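# Bimanual robot places ice pack into standing delivery bag

## Task

Move the ice pack, and nothing else, completely inside the delivery bag, with the bag still upright at the end; lower it in rather than dropping it from a height wholly above the bag's rim, and keep every other item in the basket.

## Robot and tools

Robot: two arms, left_arm and right_arm, each ending in a two-finger gripper. The scene frame has its origin at table-top height midway between the nominal bases, +z up, +x out over the table, and left_arm on the +y side (arm names do not match image sides). Calibrated bases: left_arm at (+0.022, +0.303, 0) m, quat_wxyz (+0.999, 0, 0, -0.032); right_arm at (+0.008, -0.354, 0) m, quat_wxyz (+1.000, 0, 0, +0.016). A camera stand sits behind the arms. Loose objects may occasionally get nudged by outside forces.

Frames: each arm reports its end_effector_position (m), end_effector_quat_wxyz, velocities, targets and wrist-camera pose in its own base frame. Fixed cameras and the table use the scene frame. Motion offsets use the axes of that arm's current Hand target. The gripper's fingers point along its +z and open and close along its y; the reported position is the point between the pads, roughly 1 cm behind the tips. Reported poses can be off by a few cm, more when the arm is stretched.

Row layout (shared by execute_actions and move): one flat list of 14 numbers in [-1, 1] covering both arms, always all 14 even if one arm is idle. Order: left_arm dx, dy, dz, rx, ry, rz, opening, then right_arm dx, dy, dz, rx, ry, rz, opening. The first six per arm are an offset (not a pose) from that arm's Hand target as it stood when the action or move began, along the Hand target's own axes; 1.0 equals 0.6 m or 180 degrees, and rx, ry, rz form a single rotation vector. Repeating the same offset in a new call moves further. Sending six zeros re-commands the current Hand target. Opening is absolute: +1 fully open (0.094 m), -1 closed. A 0 opening is a real command, so repeat the present opening to leave a gripper alone.

execute_actions(actions, cameras): actions is a list of actions; each action is up to 15 rows, one per 1/30 s step, all measured from the same start pose; a short action repeats its last row. An empty list returns state plus images. cameras: names to show, ["all"], or []; an unknown name voids the call.

move(target, speed, blend, opening_speed, grip_force, blocking, cameras): target is one 14-number row or a list of up to 15 rows, every row an offset from the same starting Hand targets. Paths are straight, end together, take at least 0.5 s and are cut off at 10 s. speed: m/s, 0.002 to 2.9, default 0.25 (turns up to twice that in rad/s), one value or one per target. blend: corner rounding in m per target; 0 stops at each. opening_speed: how fast openings change per second on the -1..+1 scale, at least 0.2; use it to close gently on squashable items. grip_force: N per pad, 10 to 50 (full), one value or one per arm; it persists, and lower force closes slowly. blocking=false returns after about 0.5 s while the motion continues. Moves do not avoid obstacles or the other arm; grippers lag and can overshoot, especially with a straight arm. Route around an arm's own base rather than near it. The result adds a "move:" line: done (within 10 mm and 2 degrees), off_target, moving, held, fault, plus limits such as paced (pose clipped) or held (steps withheld).

wait(seconds 0 to 10, cameras): lets time pass holding commands; a running move continues. stop(cameras): brakes a running move. zoom_image(camera, region [x0, y0, x1, y1] in pixels, at most 504x504) enlarges part of the newest image from cam_high, cam_low, cam_left_wrist or cam_right_wrist. finished_scene(scene): ends the current scene irreversibly, with scene as its number; call nothing else in that reply.

Results: Hand target is the last commanded pose after clipping; the gripper often stops short, and the next command (even zeros) requests it again, so send the remaining gap as an offset if needed. Orientation commands are clipped to 40 degrees from the measured one per step. Friction and weight can leave the gripper low, short or tilted; check pose after each move and correct tilt. grip_measured uses the opening scale; empty it reads up to about 2.5 mm wide, on a hard part a little narrower. Grip force rises about 1 N per 0.001 below first touch, then jumps to the limit. To release, command well above grip_measured. Joint torques follow Joint positions order; joints 1 to 3 wrap at ±28 N m. Action-call results list some step positions. Joint ranges (rad): waist -2.618 to 3.054, shoulder 0.000 to 3.142, elbow 0.000 to 3.142 (straight at 2.901), wrist pitch -1.571 to 1.571, wrist yaw -1.571 to 1.571, wrist roll -2.094 to 2.094.

Cameras: cam_high, cam_low, cam_left_wrist, cam_right_wrist, each 672x504, with a calibration (K, distortion, T_world_to_cam) that may be a little off; wrist views can lag while moving.

Avoid: dropping or releasing moving items, knocking the bag over, anything leaving the table, hard hits on fixed or heavy things, contact or squeezing between the two arms, and pushing toward unreachable poses. Motor heat builds from holding loads or a stretched arm; MOTOR HOT appears at 75 °C, a fault folds the arm at 90 °C, and it goes limp at 100 °C.

Each tool is called after "Emit:" as name(argument=value, ...), one argument or row to a line, values as JSON.

## Session

Emit:
execute_actions(
  actions=[],
)

Emit:
zoom_image(
  camera="cam_high",
  region=[220, 60, 430, 420],
)

Scene clock: 0.00 s.
left_arm: end_effector_position=(+0.1833, -0.1701, +0.1852) grip_measured=+1.000 end_effector_quat_wxyz=(+0.470, +0.151, +0.825, -0.274) | right_arm: end_effector_position=(+0.2343, +0.0353, +0.2868) grip_measured=+1.000 end_effector_quat_wxyz=(+0.683, +0.007, +0.666, +0.298)
Joint positions: left_arm=[-0.817 0.429 0.442 -0.436 -0.098 -0.391 0.094] | right_arm=[-0.407 0.279 0.316 0.125 -0.802 0.539 0.094]
Joint velocities: within noise
Joint torques (N m): no reading
Heat: left arm: 36 °C; right arm: 37 °C.
Hand target: left_arm +0.1839, -0.1708, +0.1907; +0.475, +0.150, +0.822, -0.277 | right_arm +0.2331, +0.0357, +0.2948; +0.690, +0.001, +0.660, +0.295
Tool commands: left_gripper/opening=+1.0 right_gripper/opening=+1.0
camera_calibration:
cam_left_wrist: T_world_to_cam=[[-0.50408, -0.814719, 0.286593, -0.095403], [-0.752489, 0.25145, -0.608714, 0.330853], [0.423867, -0.522499, -0.739818, 0.0617579], [0, 0, 0, 1]] pos_world=[0.174695, -0.128651, 0.274427]
cam_right_wrist: T_world_to_cam=[[0.408015, -0.819067, -0.403304, 0.0499637], [-0.424664, 0.220786, -0.878017, 0.384251], [0.808198, 0.529512, -0.257744, -0.0454121], [0, 0, 0, 1]] pos_world=[0.179494, -0.0198674, 0.345825]

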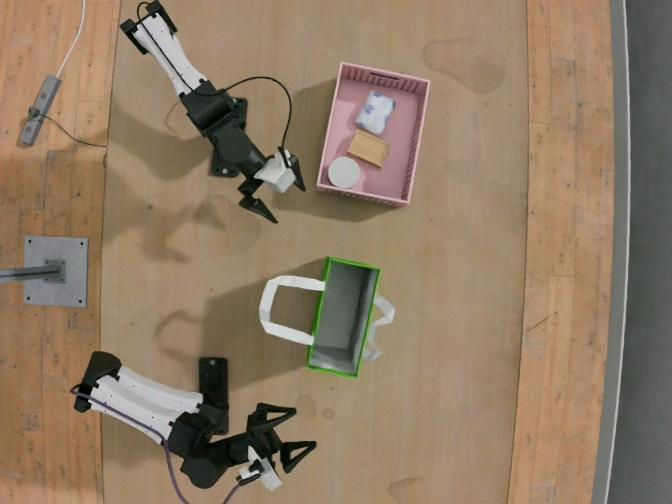

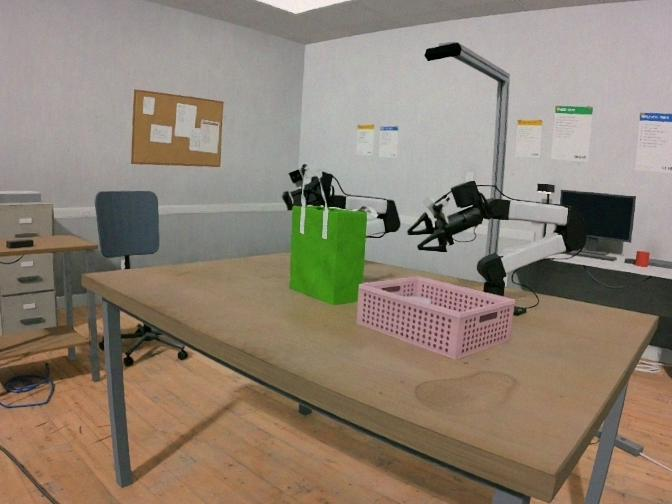

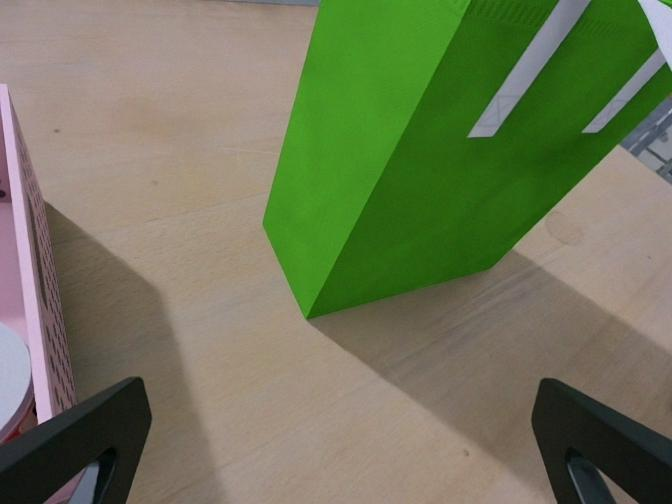

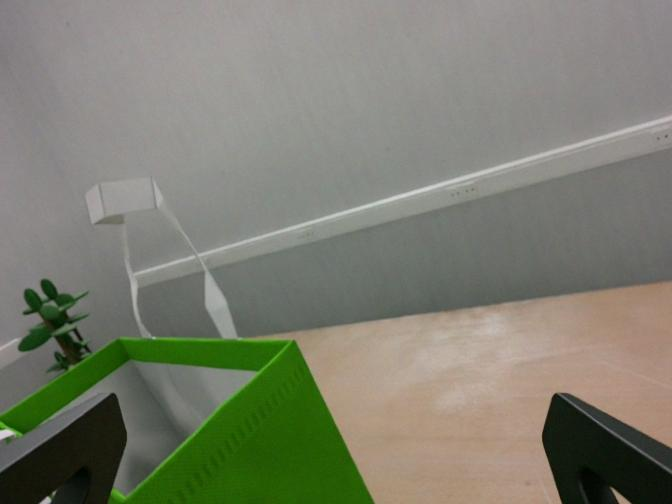

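Scaled by 1.400 from the camera's 672x504 image, which has a finer 960x720 frame.

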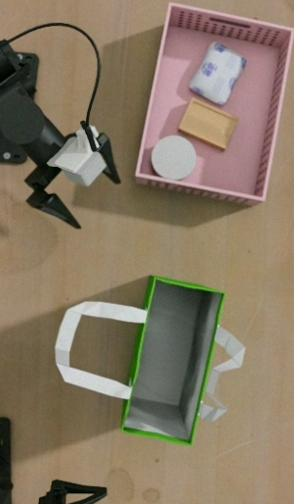

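Emit:
move(
  target=[-0.064,0.5458,-0.0575,-0.4542,0.0775,-0.391,0.8, -0.0817,-0.1652,-0.0777,0,0,0,1],
  speed=0.4,
  cameras=["cam_left_wrist","cam_high"],
)

Scene clock: 66.90 s.
left_arm: end_effector_position=(+0.3453, +0.1092, +0.1320) grip_measured=+0.802 end_effector_quat_wxyz=(+0.135, -0.601, +0.782, +0.099) | right_arm: end_effector_position=(+0.2342, -0.0823, +0.2902) grip_measured=+1.000 end_effector_quat_wxyz=(+0.684, +0.021, +0.670, +0.287)
Joint positions: left_arm=[0.163 1.763 1.51 -1.168 -0.302 -1.125 0.085] | right_arm=[-1.104 1.056 0.303 1.55 -1.428 1.221 0.094]
Joint torques (N m): left_arm=[0.46 -7.57 9.09 0.58 -0.52 -0.12] | right_arm=[-0.13 -0.49 9.18 1.15 0.2 0.24]
Heat: left arm: 43 °C; right arm: 46 °C.
Hand target: left_arm +0.3462, +0.1129, +0.1349; +0.137, -0.606, +0.776, +0.106 | right_arm +0.2332, -0.0842, +0.2948; +0.691, +0.001, +0.660, +0.296
Off the commanded pose: left_arm 0.005 m, 1 deg | right_arm 0.005 m, 3 deg.
joint sent to its limit (right arm) — joint 4 (wrist pitch), upper limit. The joint targets are off in orientation, not in position.
move: off_target (right_arm)
camera_calibration:
cam_left_wrist: T_world_to_cam=[[0.96283, -0.269683, -0.0151325, -0.297242], [-0.266883, -0.958475, 0.100498, 0.22101], [-0.0416067, -0.0927237, -0.994822, 0.247174], [0, 0, 0, 1]] pos_world=[0.355462, 0.15459, 0.219185]
Images, in order (width x height): cam_high 672x504, cam_left_wrist 672x504.

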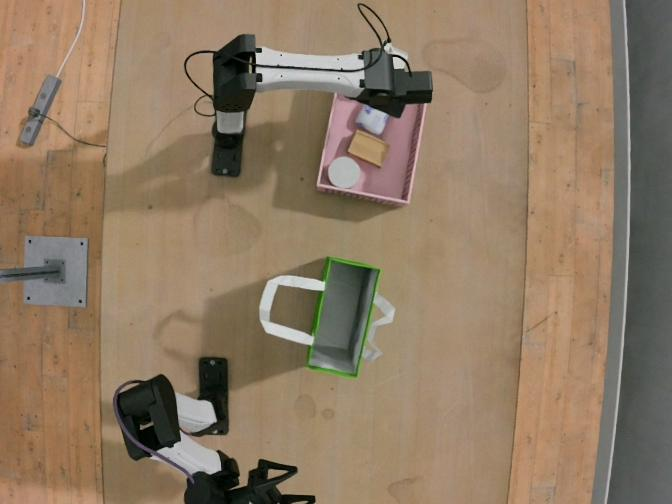

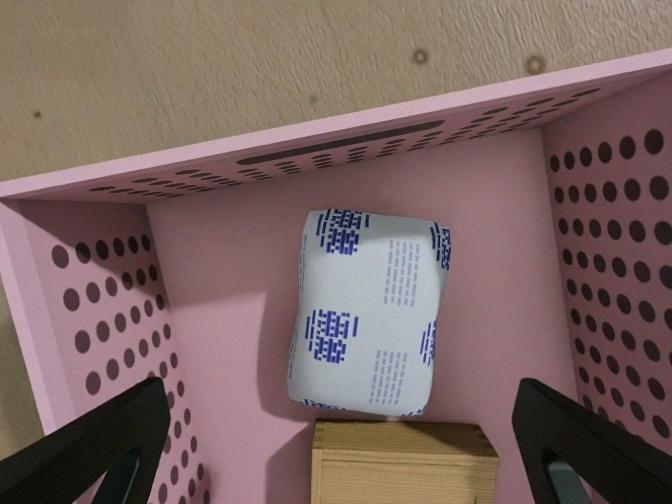

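Emit:
move(
  target=[
    [0.0353,-0.0198,0.0933,0.0125,0,0.0345,0.66, 0,0,0,0,0,0,1],
    [0.0632,-0.0198,0.1702,0.0125,0,0.0345,0.66, 0,0,0,0,0,0,1],
    [0.0632,-0.0198,0.1702,0.0125,0,0.0345,0.16, 0,0,0,0,0,0,1],
  ],
  speed=[0.25,0.14,0.14],
  blend=[0.015,0,0],
  grip_force=[30,50],
  cameras=["cam_left_wrist"],
)

Scene clock: 84.57 s.
left_arm: end_effector_position=(+0.3555, +0.1094, +0.0303) grip_measured=+0.174 end_effector_quat_wxyz=(+0.142, -0.565, +0.807, +0.099) | right_arm: end_effector_position=(+0.2342, -0.0822, +0.2902) grip_measured=+1.000 end_effector_quat_wxyz=(+0.685, +0.021, +0.670, +0.287)
Joint positions: left_arm=[0.159 1.858 1.211 -0.749 -0.302 -1.037 0.055] | right_arm=[-1.104 1.056 0.303 1.551 -1.428 1.221 0.094]
Joint torques (N m): left_arm=[0.1 -8.1 6.02 1.04 -0.32 0.15] | right_arm=[-0.13 -0.5 9.14 1.15 0.2 0.24]
Heat: left arm: 42 °C; right arm: 44 °C.
Hand target: left_arm +0.3576, +0.1092, +0.0259; +0.142, -0.560, +0.810, +0.098 | right_arm +0.2332, -0.0842, +0.2947; +0.691, +0.001, +0.660, +0.295
Off the commanded pose: left_arm 0.005 m, 1 deg | right_arm 0.005 m, 3 deg.
joint sent to its limit (right arm) — joint 4 (wrist pitch), upper limit. The joint targets are off in orientation, not in position.
grip_force (N): 30, 50
move: off_target (right_arm)
camera_calibration:
cam_left_wrist: T_world_to_cam=[[0.935502, -0.352601, -0.0225608, -0.289419], [-0.349413, -0.932736, 0.0889643, 0.260973], [-0.0524121, -0.0753432, -0.995779, 0.148369], [0, 0, 0, 1]] pos_world=[0.369715, 0.152548, 0.117996]
Images, in order (width x height): cam_left_wrist 672x504.

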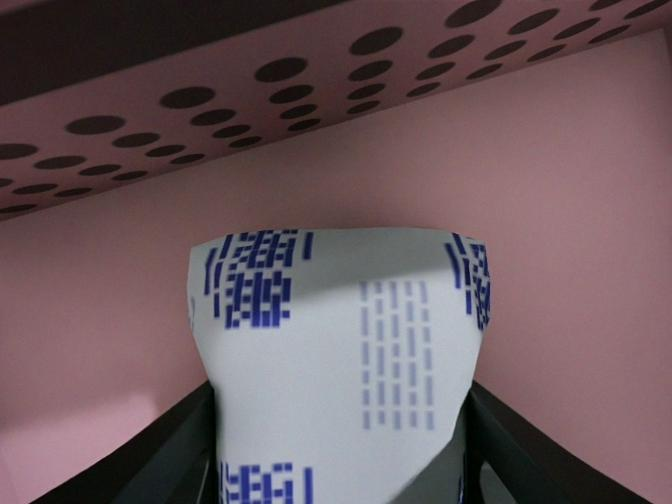

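Emit:
move(
  target=[
    [-0.1254,0,-0.3447,0,0,0,0.14, 0,0,0,0,0,0,1],
    [0.2007,-0.0505,-0.639,0.086,0,0.237,0.14, 0,0,0,0,0,0,1],
    [0.572,-0.2328,-0.7672,0.1438,0,0.3953,0.14, 0,0,0,0,0,0,1],
  ],
  speed=[0.25,0.35,0.35],
  blend=[0.05,0.06,0],
  cameras=["cam_left_wrist","cam_high"],
)

Scene clock: 99.03 s.
left_arm: end_effector_position=(+0.3131, -0.3834, +0.3266) grip_measured=+0.165 end_effector_quat_wxyz=(+0.318, +0.079, +0.932, -0.152) | right_arm: end_effector_position=(+0.2342, -0.0822, +0.2902) grip_measured=+1.000 end_effector_quat_wxyz=(+0.685, +0.021, +0.670, +0.287)
Joint positions: left_arm=[-0.989 2.221 2.844 -1.527 -0.297 -0.717 0.055] | right_arm=[-1.104 1.056 0.303 1.551 -1.428 1.221 0.094]
Joint torques (N m): left_arm=[0.53 -11.34 7.57 2.26 -0.29 0.14] | right_arm=[-0.13 -0.5 9.16 1.15 0.2 0.24]
Heat: left arm: 42 °C; right arm: 43 °C.
Hand target: left_arm +0.3190, -0.3888, +0.3417; +0.173, +0.055, +0.983, -0.010 | right_arm +0.2332, -0.0842, +0.2947; +0.691, +0.001, +0.660, +0.295
Off the commanded pose: left_arm 0.017 m, 24 deg | right_arm 0.005 m, 3 deg.
elbow stopped short (left arm): the move would have taken joint 3 (elbow) straighter than the controller allows.
joint sent to its limit (right arm) — joint 4 (wrist pitch), upper limit. The joint targets are off in orientation, not in position.
grip_force (N): 30, 50
move: off_target (left_arm, right_arm)
camera_calibration:
cam_left_wrist: T_world_to_cam=[[-0.248043, -0.946176, 0.207908, -0.349145], [-0.949837, 0.195334, -0.244243, 0.489485], [0.190485, -0.258061, -0.947164, 0.24205], [0, 0, 0, 1]] pos_world=[0.332221, -0.363502, 0.421404]
Images, in order (width x height): cam_high 672x504, cam_left_wrist 672x504.

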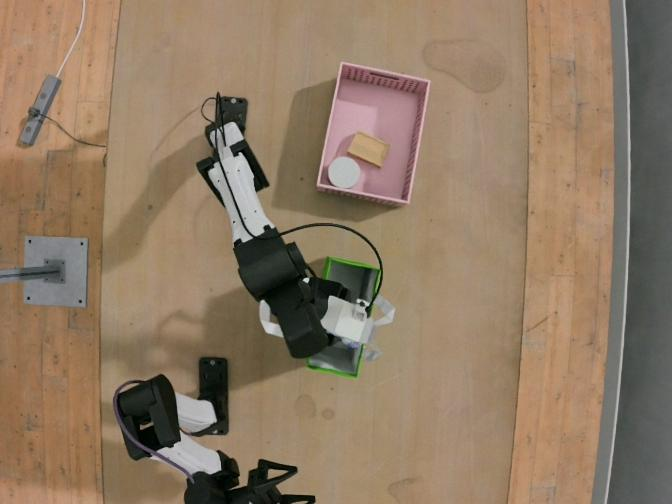

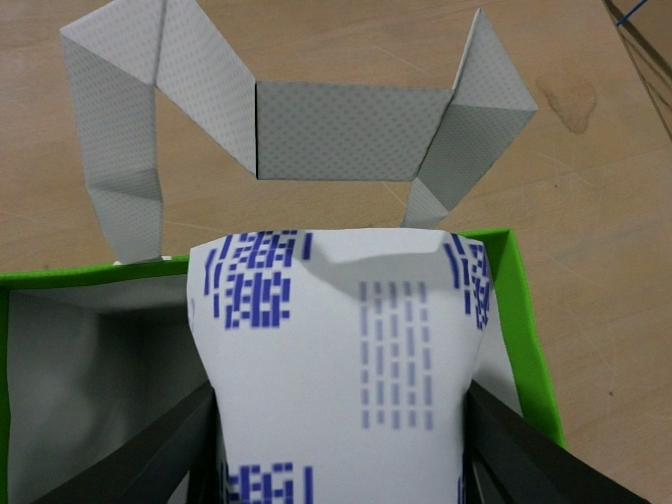

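Emit:
move(
  target=[0.0027,-0.0053,0.041,0,-0.1556,0,0.14, 0,0,0,0,0,0,1],
  speed=0.25,
  cameras=["cam_left_wrist","cam_high","cam_low"],
)

Scene clock: 176.90 s.
left_arm: end_effector_position=(+0.3209, -0.3897, +0.3080) grip_measured=+0.165 end_effector_quat_wxyz=(+0.405, +0.073, +0.911, -0.030) | right_arm: end_effector_position=(+0.2342, -0.0822, +0.2902) grip_measured=+1.000 end_effector_quat_wxyz=(+0.685, +0.021, +0.670, +0.287)
Joint positions: left_arm=[-1.089 2.306 2.844 -1.527 -0.639 -0.731 0.055] | right_arm=[-1.104 1.056 0.303 1.551 -1.428 1.221 0.094]
Joint torques (N m): left_arm=[-0.06 -11.47 7.79 1.88 -0.79 -0.12] | right_arm=[-0.13 -0.5 9.17 1.15 0.2 0.24]
Heat: left arm: 43 °C; right arm: 44 °C.
Hand target: left_arm +0.3254, -0.3928, +0.3181; +0.406, +0.051, +0.912, -0.023 | right_arm +0.2332, -0.0842, +0.2947; +0.691, +0.001, +0.660, +0.295
Off the commanded pose: left_arm 0.011 m, 3 deg | right_arm 0.005 m, 3 deg.
elbow stopped short (left arm): the move would have taken joint 3 (elbow) straighter than the controller allows.
joint sent to its limit (right arm) — joint 4 (wrist pitch), upper limit. The joint targets are off in orientation, not in position.
grip_force (N): 30, 50
move: off_target (left_arm, right_arm)
camera_calibration:
cam_left_wrist: T_world_to_cam=[[-0.157336, -0.987095, -0.029824, -0.321177], [-0.90796, 0.156468, -0.38875, 0.509441], [0.388399, -0.0340853, -0.920861, 0.237006], [0, 0, 0, 1]] pos_world=[0.319966, -0.388665, 0.406716]
Images, in order (width x height): cam_high 672x504, cam_low 672x504, cam_left_wrist 672x504.

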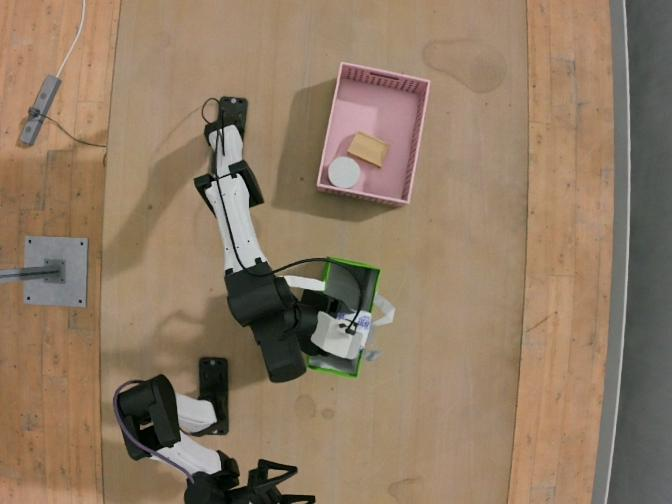

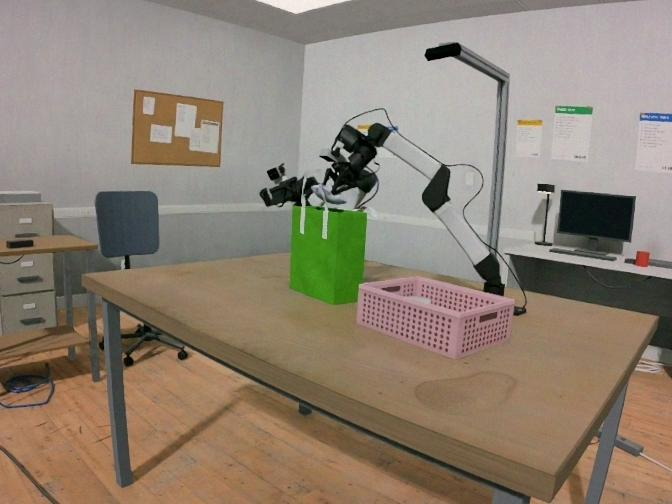

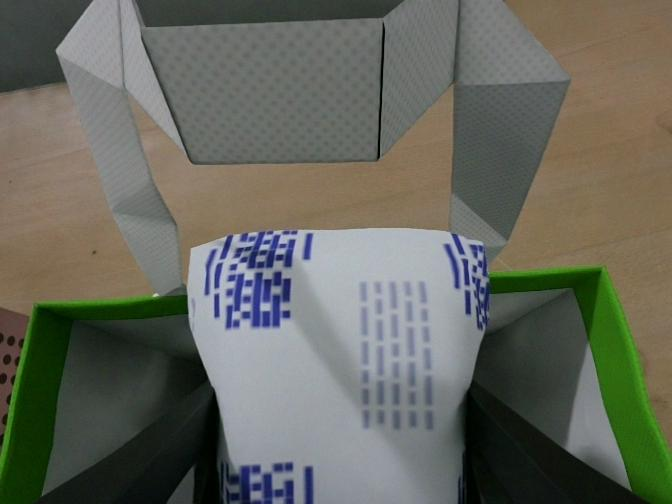

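Emit:
move(
  target=[0.117,0,0.109,0,0,0,0.14, 0,0,0,0,0,0,1],
  speed=0.14,
  cameras=["cam_left_wrist","cam_high","cam_low"],
)

Scene clock: 195.57 s.
left_arm: end_effector_position=(+0.3232, -0.3931, +0.1949) grip_measured=+0.165 end_effector_quat_wxyz=(+0.379, +0.062, +0.923, +0.000) | right_arm: end_effector_position=(+0.2342, -0.0822, +0.2902) grip_measured=+1.000 end_effector_quat_wxyz=(+0.685, +0.021, +0.670, +0.287)
Joint positions: left_arm=[-1.089 2.095 2.025 -1.027 -0.642 -0.795 0.055] | right_arm=[-1.104 1.056 0.303 1.551 -1.428 1.221 0.094]
Joint torques (N m): left_arm=[0.28 -16.51 7.12 1.73 -0.74 0.17] | right_arm=[-0.13 -0.5 9.16 1.15 0.2 0.24]
Heat: left arm: 46 °C; right arm: 44 °C.
Hand target: left_arm +0.3271, -0.3931, +0.2221; +0.406, +0.051, +0.912, -0.023 | right_arm +0.2332, -0.0842, +0.2947; +0.691, +0.001, +0.660, +0.295
Off the commanded pose: left_arm 0.028 m, 4 deg | right_arm 0.005 m, 3 deg.
joint sent to its limit (right arm) — joint 4 (wrist pitch), upper limit. The joint targets are off in orientation, not in position.
grip_force (N): 30, 50
move: off_target (left_arm, right_arm)
camera_calibration:
cam_left_wrist: T_world_to_cam=[[-0.114655, -0.990715, -0.073067, -0.334323], [-0.93367, 0.132589, -0.332686, 0.456089], [0.339285, 0.0300764, -0.940203, 0.176777], [0, 0, 0, 1]] pos_world=[0.327527, -0.397008, 0.293512]
Images, in order (width x height): cam_high 672x504, cam_low 672x504, cam_left_wrist 672x504.

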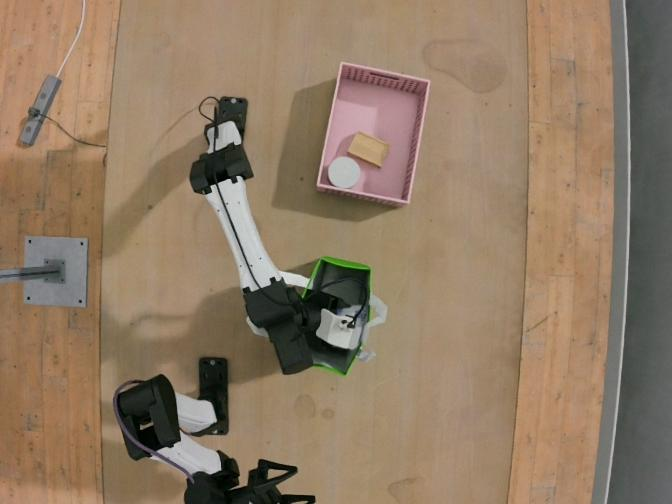

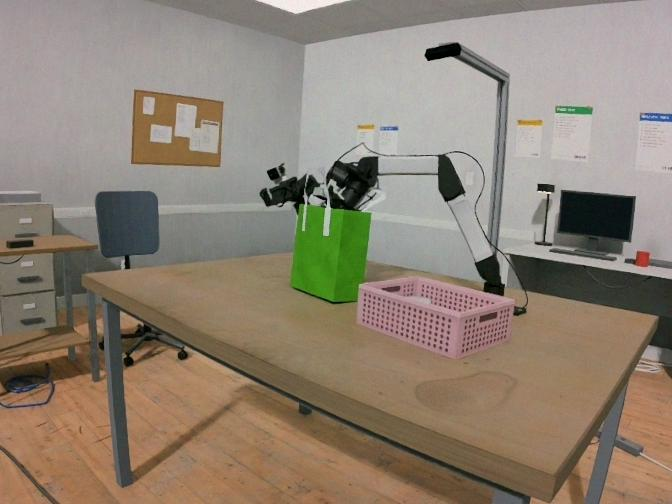

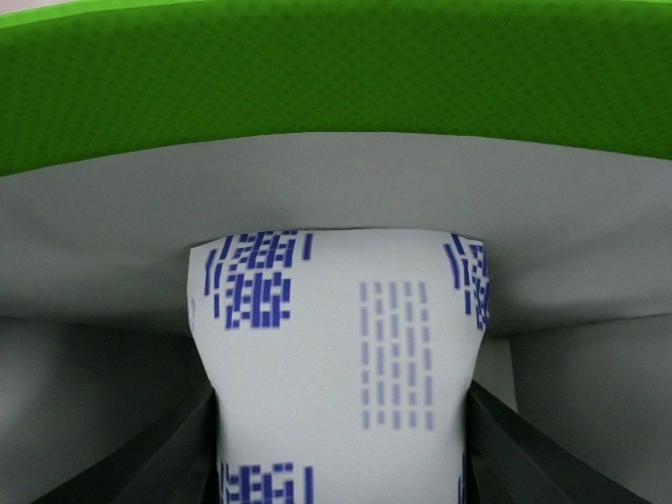

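Emit:
move(
  target=[
    [0,0,0,0,0,0,0.48, 0,0,0,0,0,0,1],
    [-0.1152,0,-0.1037,0,0,0,0.48, 0,0,0,0,0,0,1],
  ],
  opening_speed=1.2,
  speed=0.12,
  cameras=["cam_left_wrist","cam_high","cam_low"],
)

Scene clock: 205.23 s.
left_arm: end_effector_position=(+0.3255, -0.3945, +0.3158) grip_measured=+0.478 end_effector_quat_wxyz=(+0.419, +0.053, +0.905, -0.049) | right_arm: end_effector_position=(+0.2342, -0.0822, +0.2902) grip_measured=+1.000 end_effector_quat_wxyz=(+0.685, +0.021, +0.670, +0.287)
Joint positions: left_arm=[-1.089 2.305 2.848 -1.485 -0.651 -0.753 0.069] | right_arm=[-1.104 1.056 0.303 1.551 -1.428 1.221 0.094]
Joint torques (N m): left_arm=[0.27 -10.73 7.45 1.51 -0.6 0.14] | right_arm=[-0.13 -0.5 9.17 1.15 0.2 0.24]
Heat: left arm: 49 °C; right arm: 44 °C.
Hand target: left_arm +0.3272, -0.3930, +0.3151; +0.406, +0.051, +0.912, -0.023 | right_arm +0.2332, -0.0842, +0.2947; +0.691, +0.001, +0.660, +0.295
Off the commanded pose: left_arm 0.002 m, 3 deg | right_arm 0.005 m, 3 deg.
elbow stopped short (left arm): the move would have taken joint 3 (elbow) straighter than the controller allows.
joint sent to its limit (right arm) — joint 4 (wrist pitch), upper limit. The joint targets are off in orientation, not in position.
grip_force (N): 30, 50
move: off_target (left_arm, right_arm)
camera_calibration:
cam_left_wrist: T_world_to_cam=[[-0.136051, -0.990526, 0.0186754, -0.348552], [-0.899658, 0.115633, -0.421004, 0.508823], [0.414856, -0.0740796, -0.906866, 0.213483], [0, 0, 0, 1]] pos_world=[0.321781, -0.388272, 0.414326]
Images, in order (width x height): cam_high 672x504, cam_low 672x504, cam_left_wrist 672x504.

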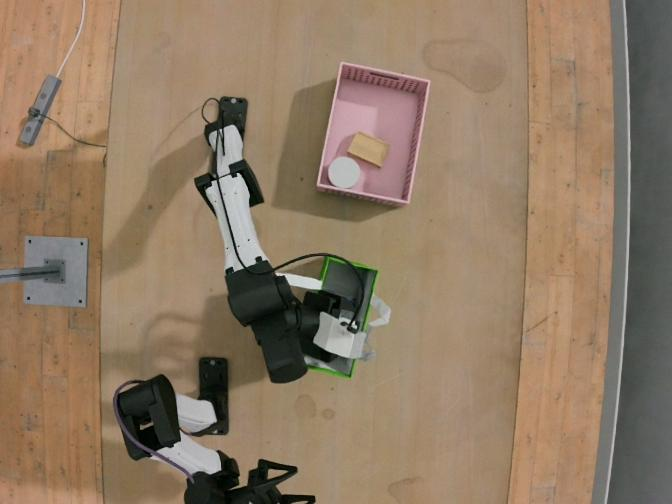

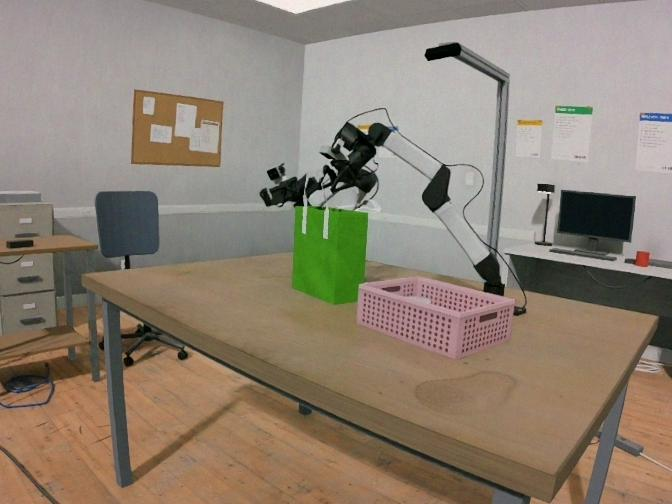

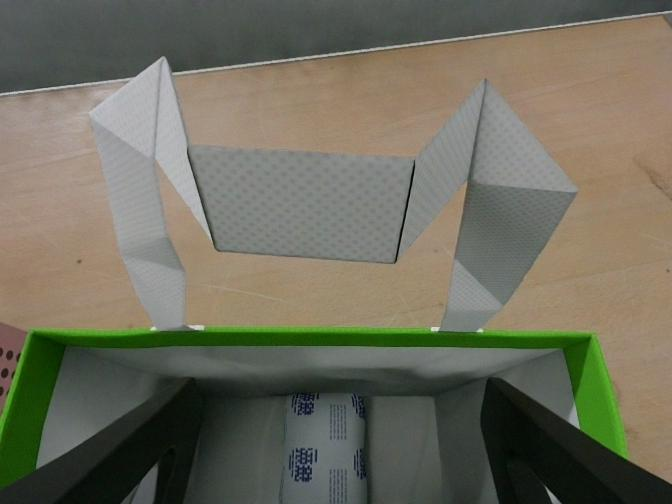

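Emit:
finished_scene(
  scene=3,
)

The scene is finished: the task was done.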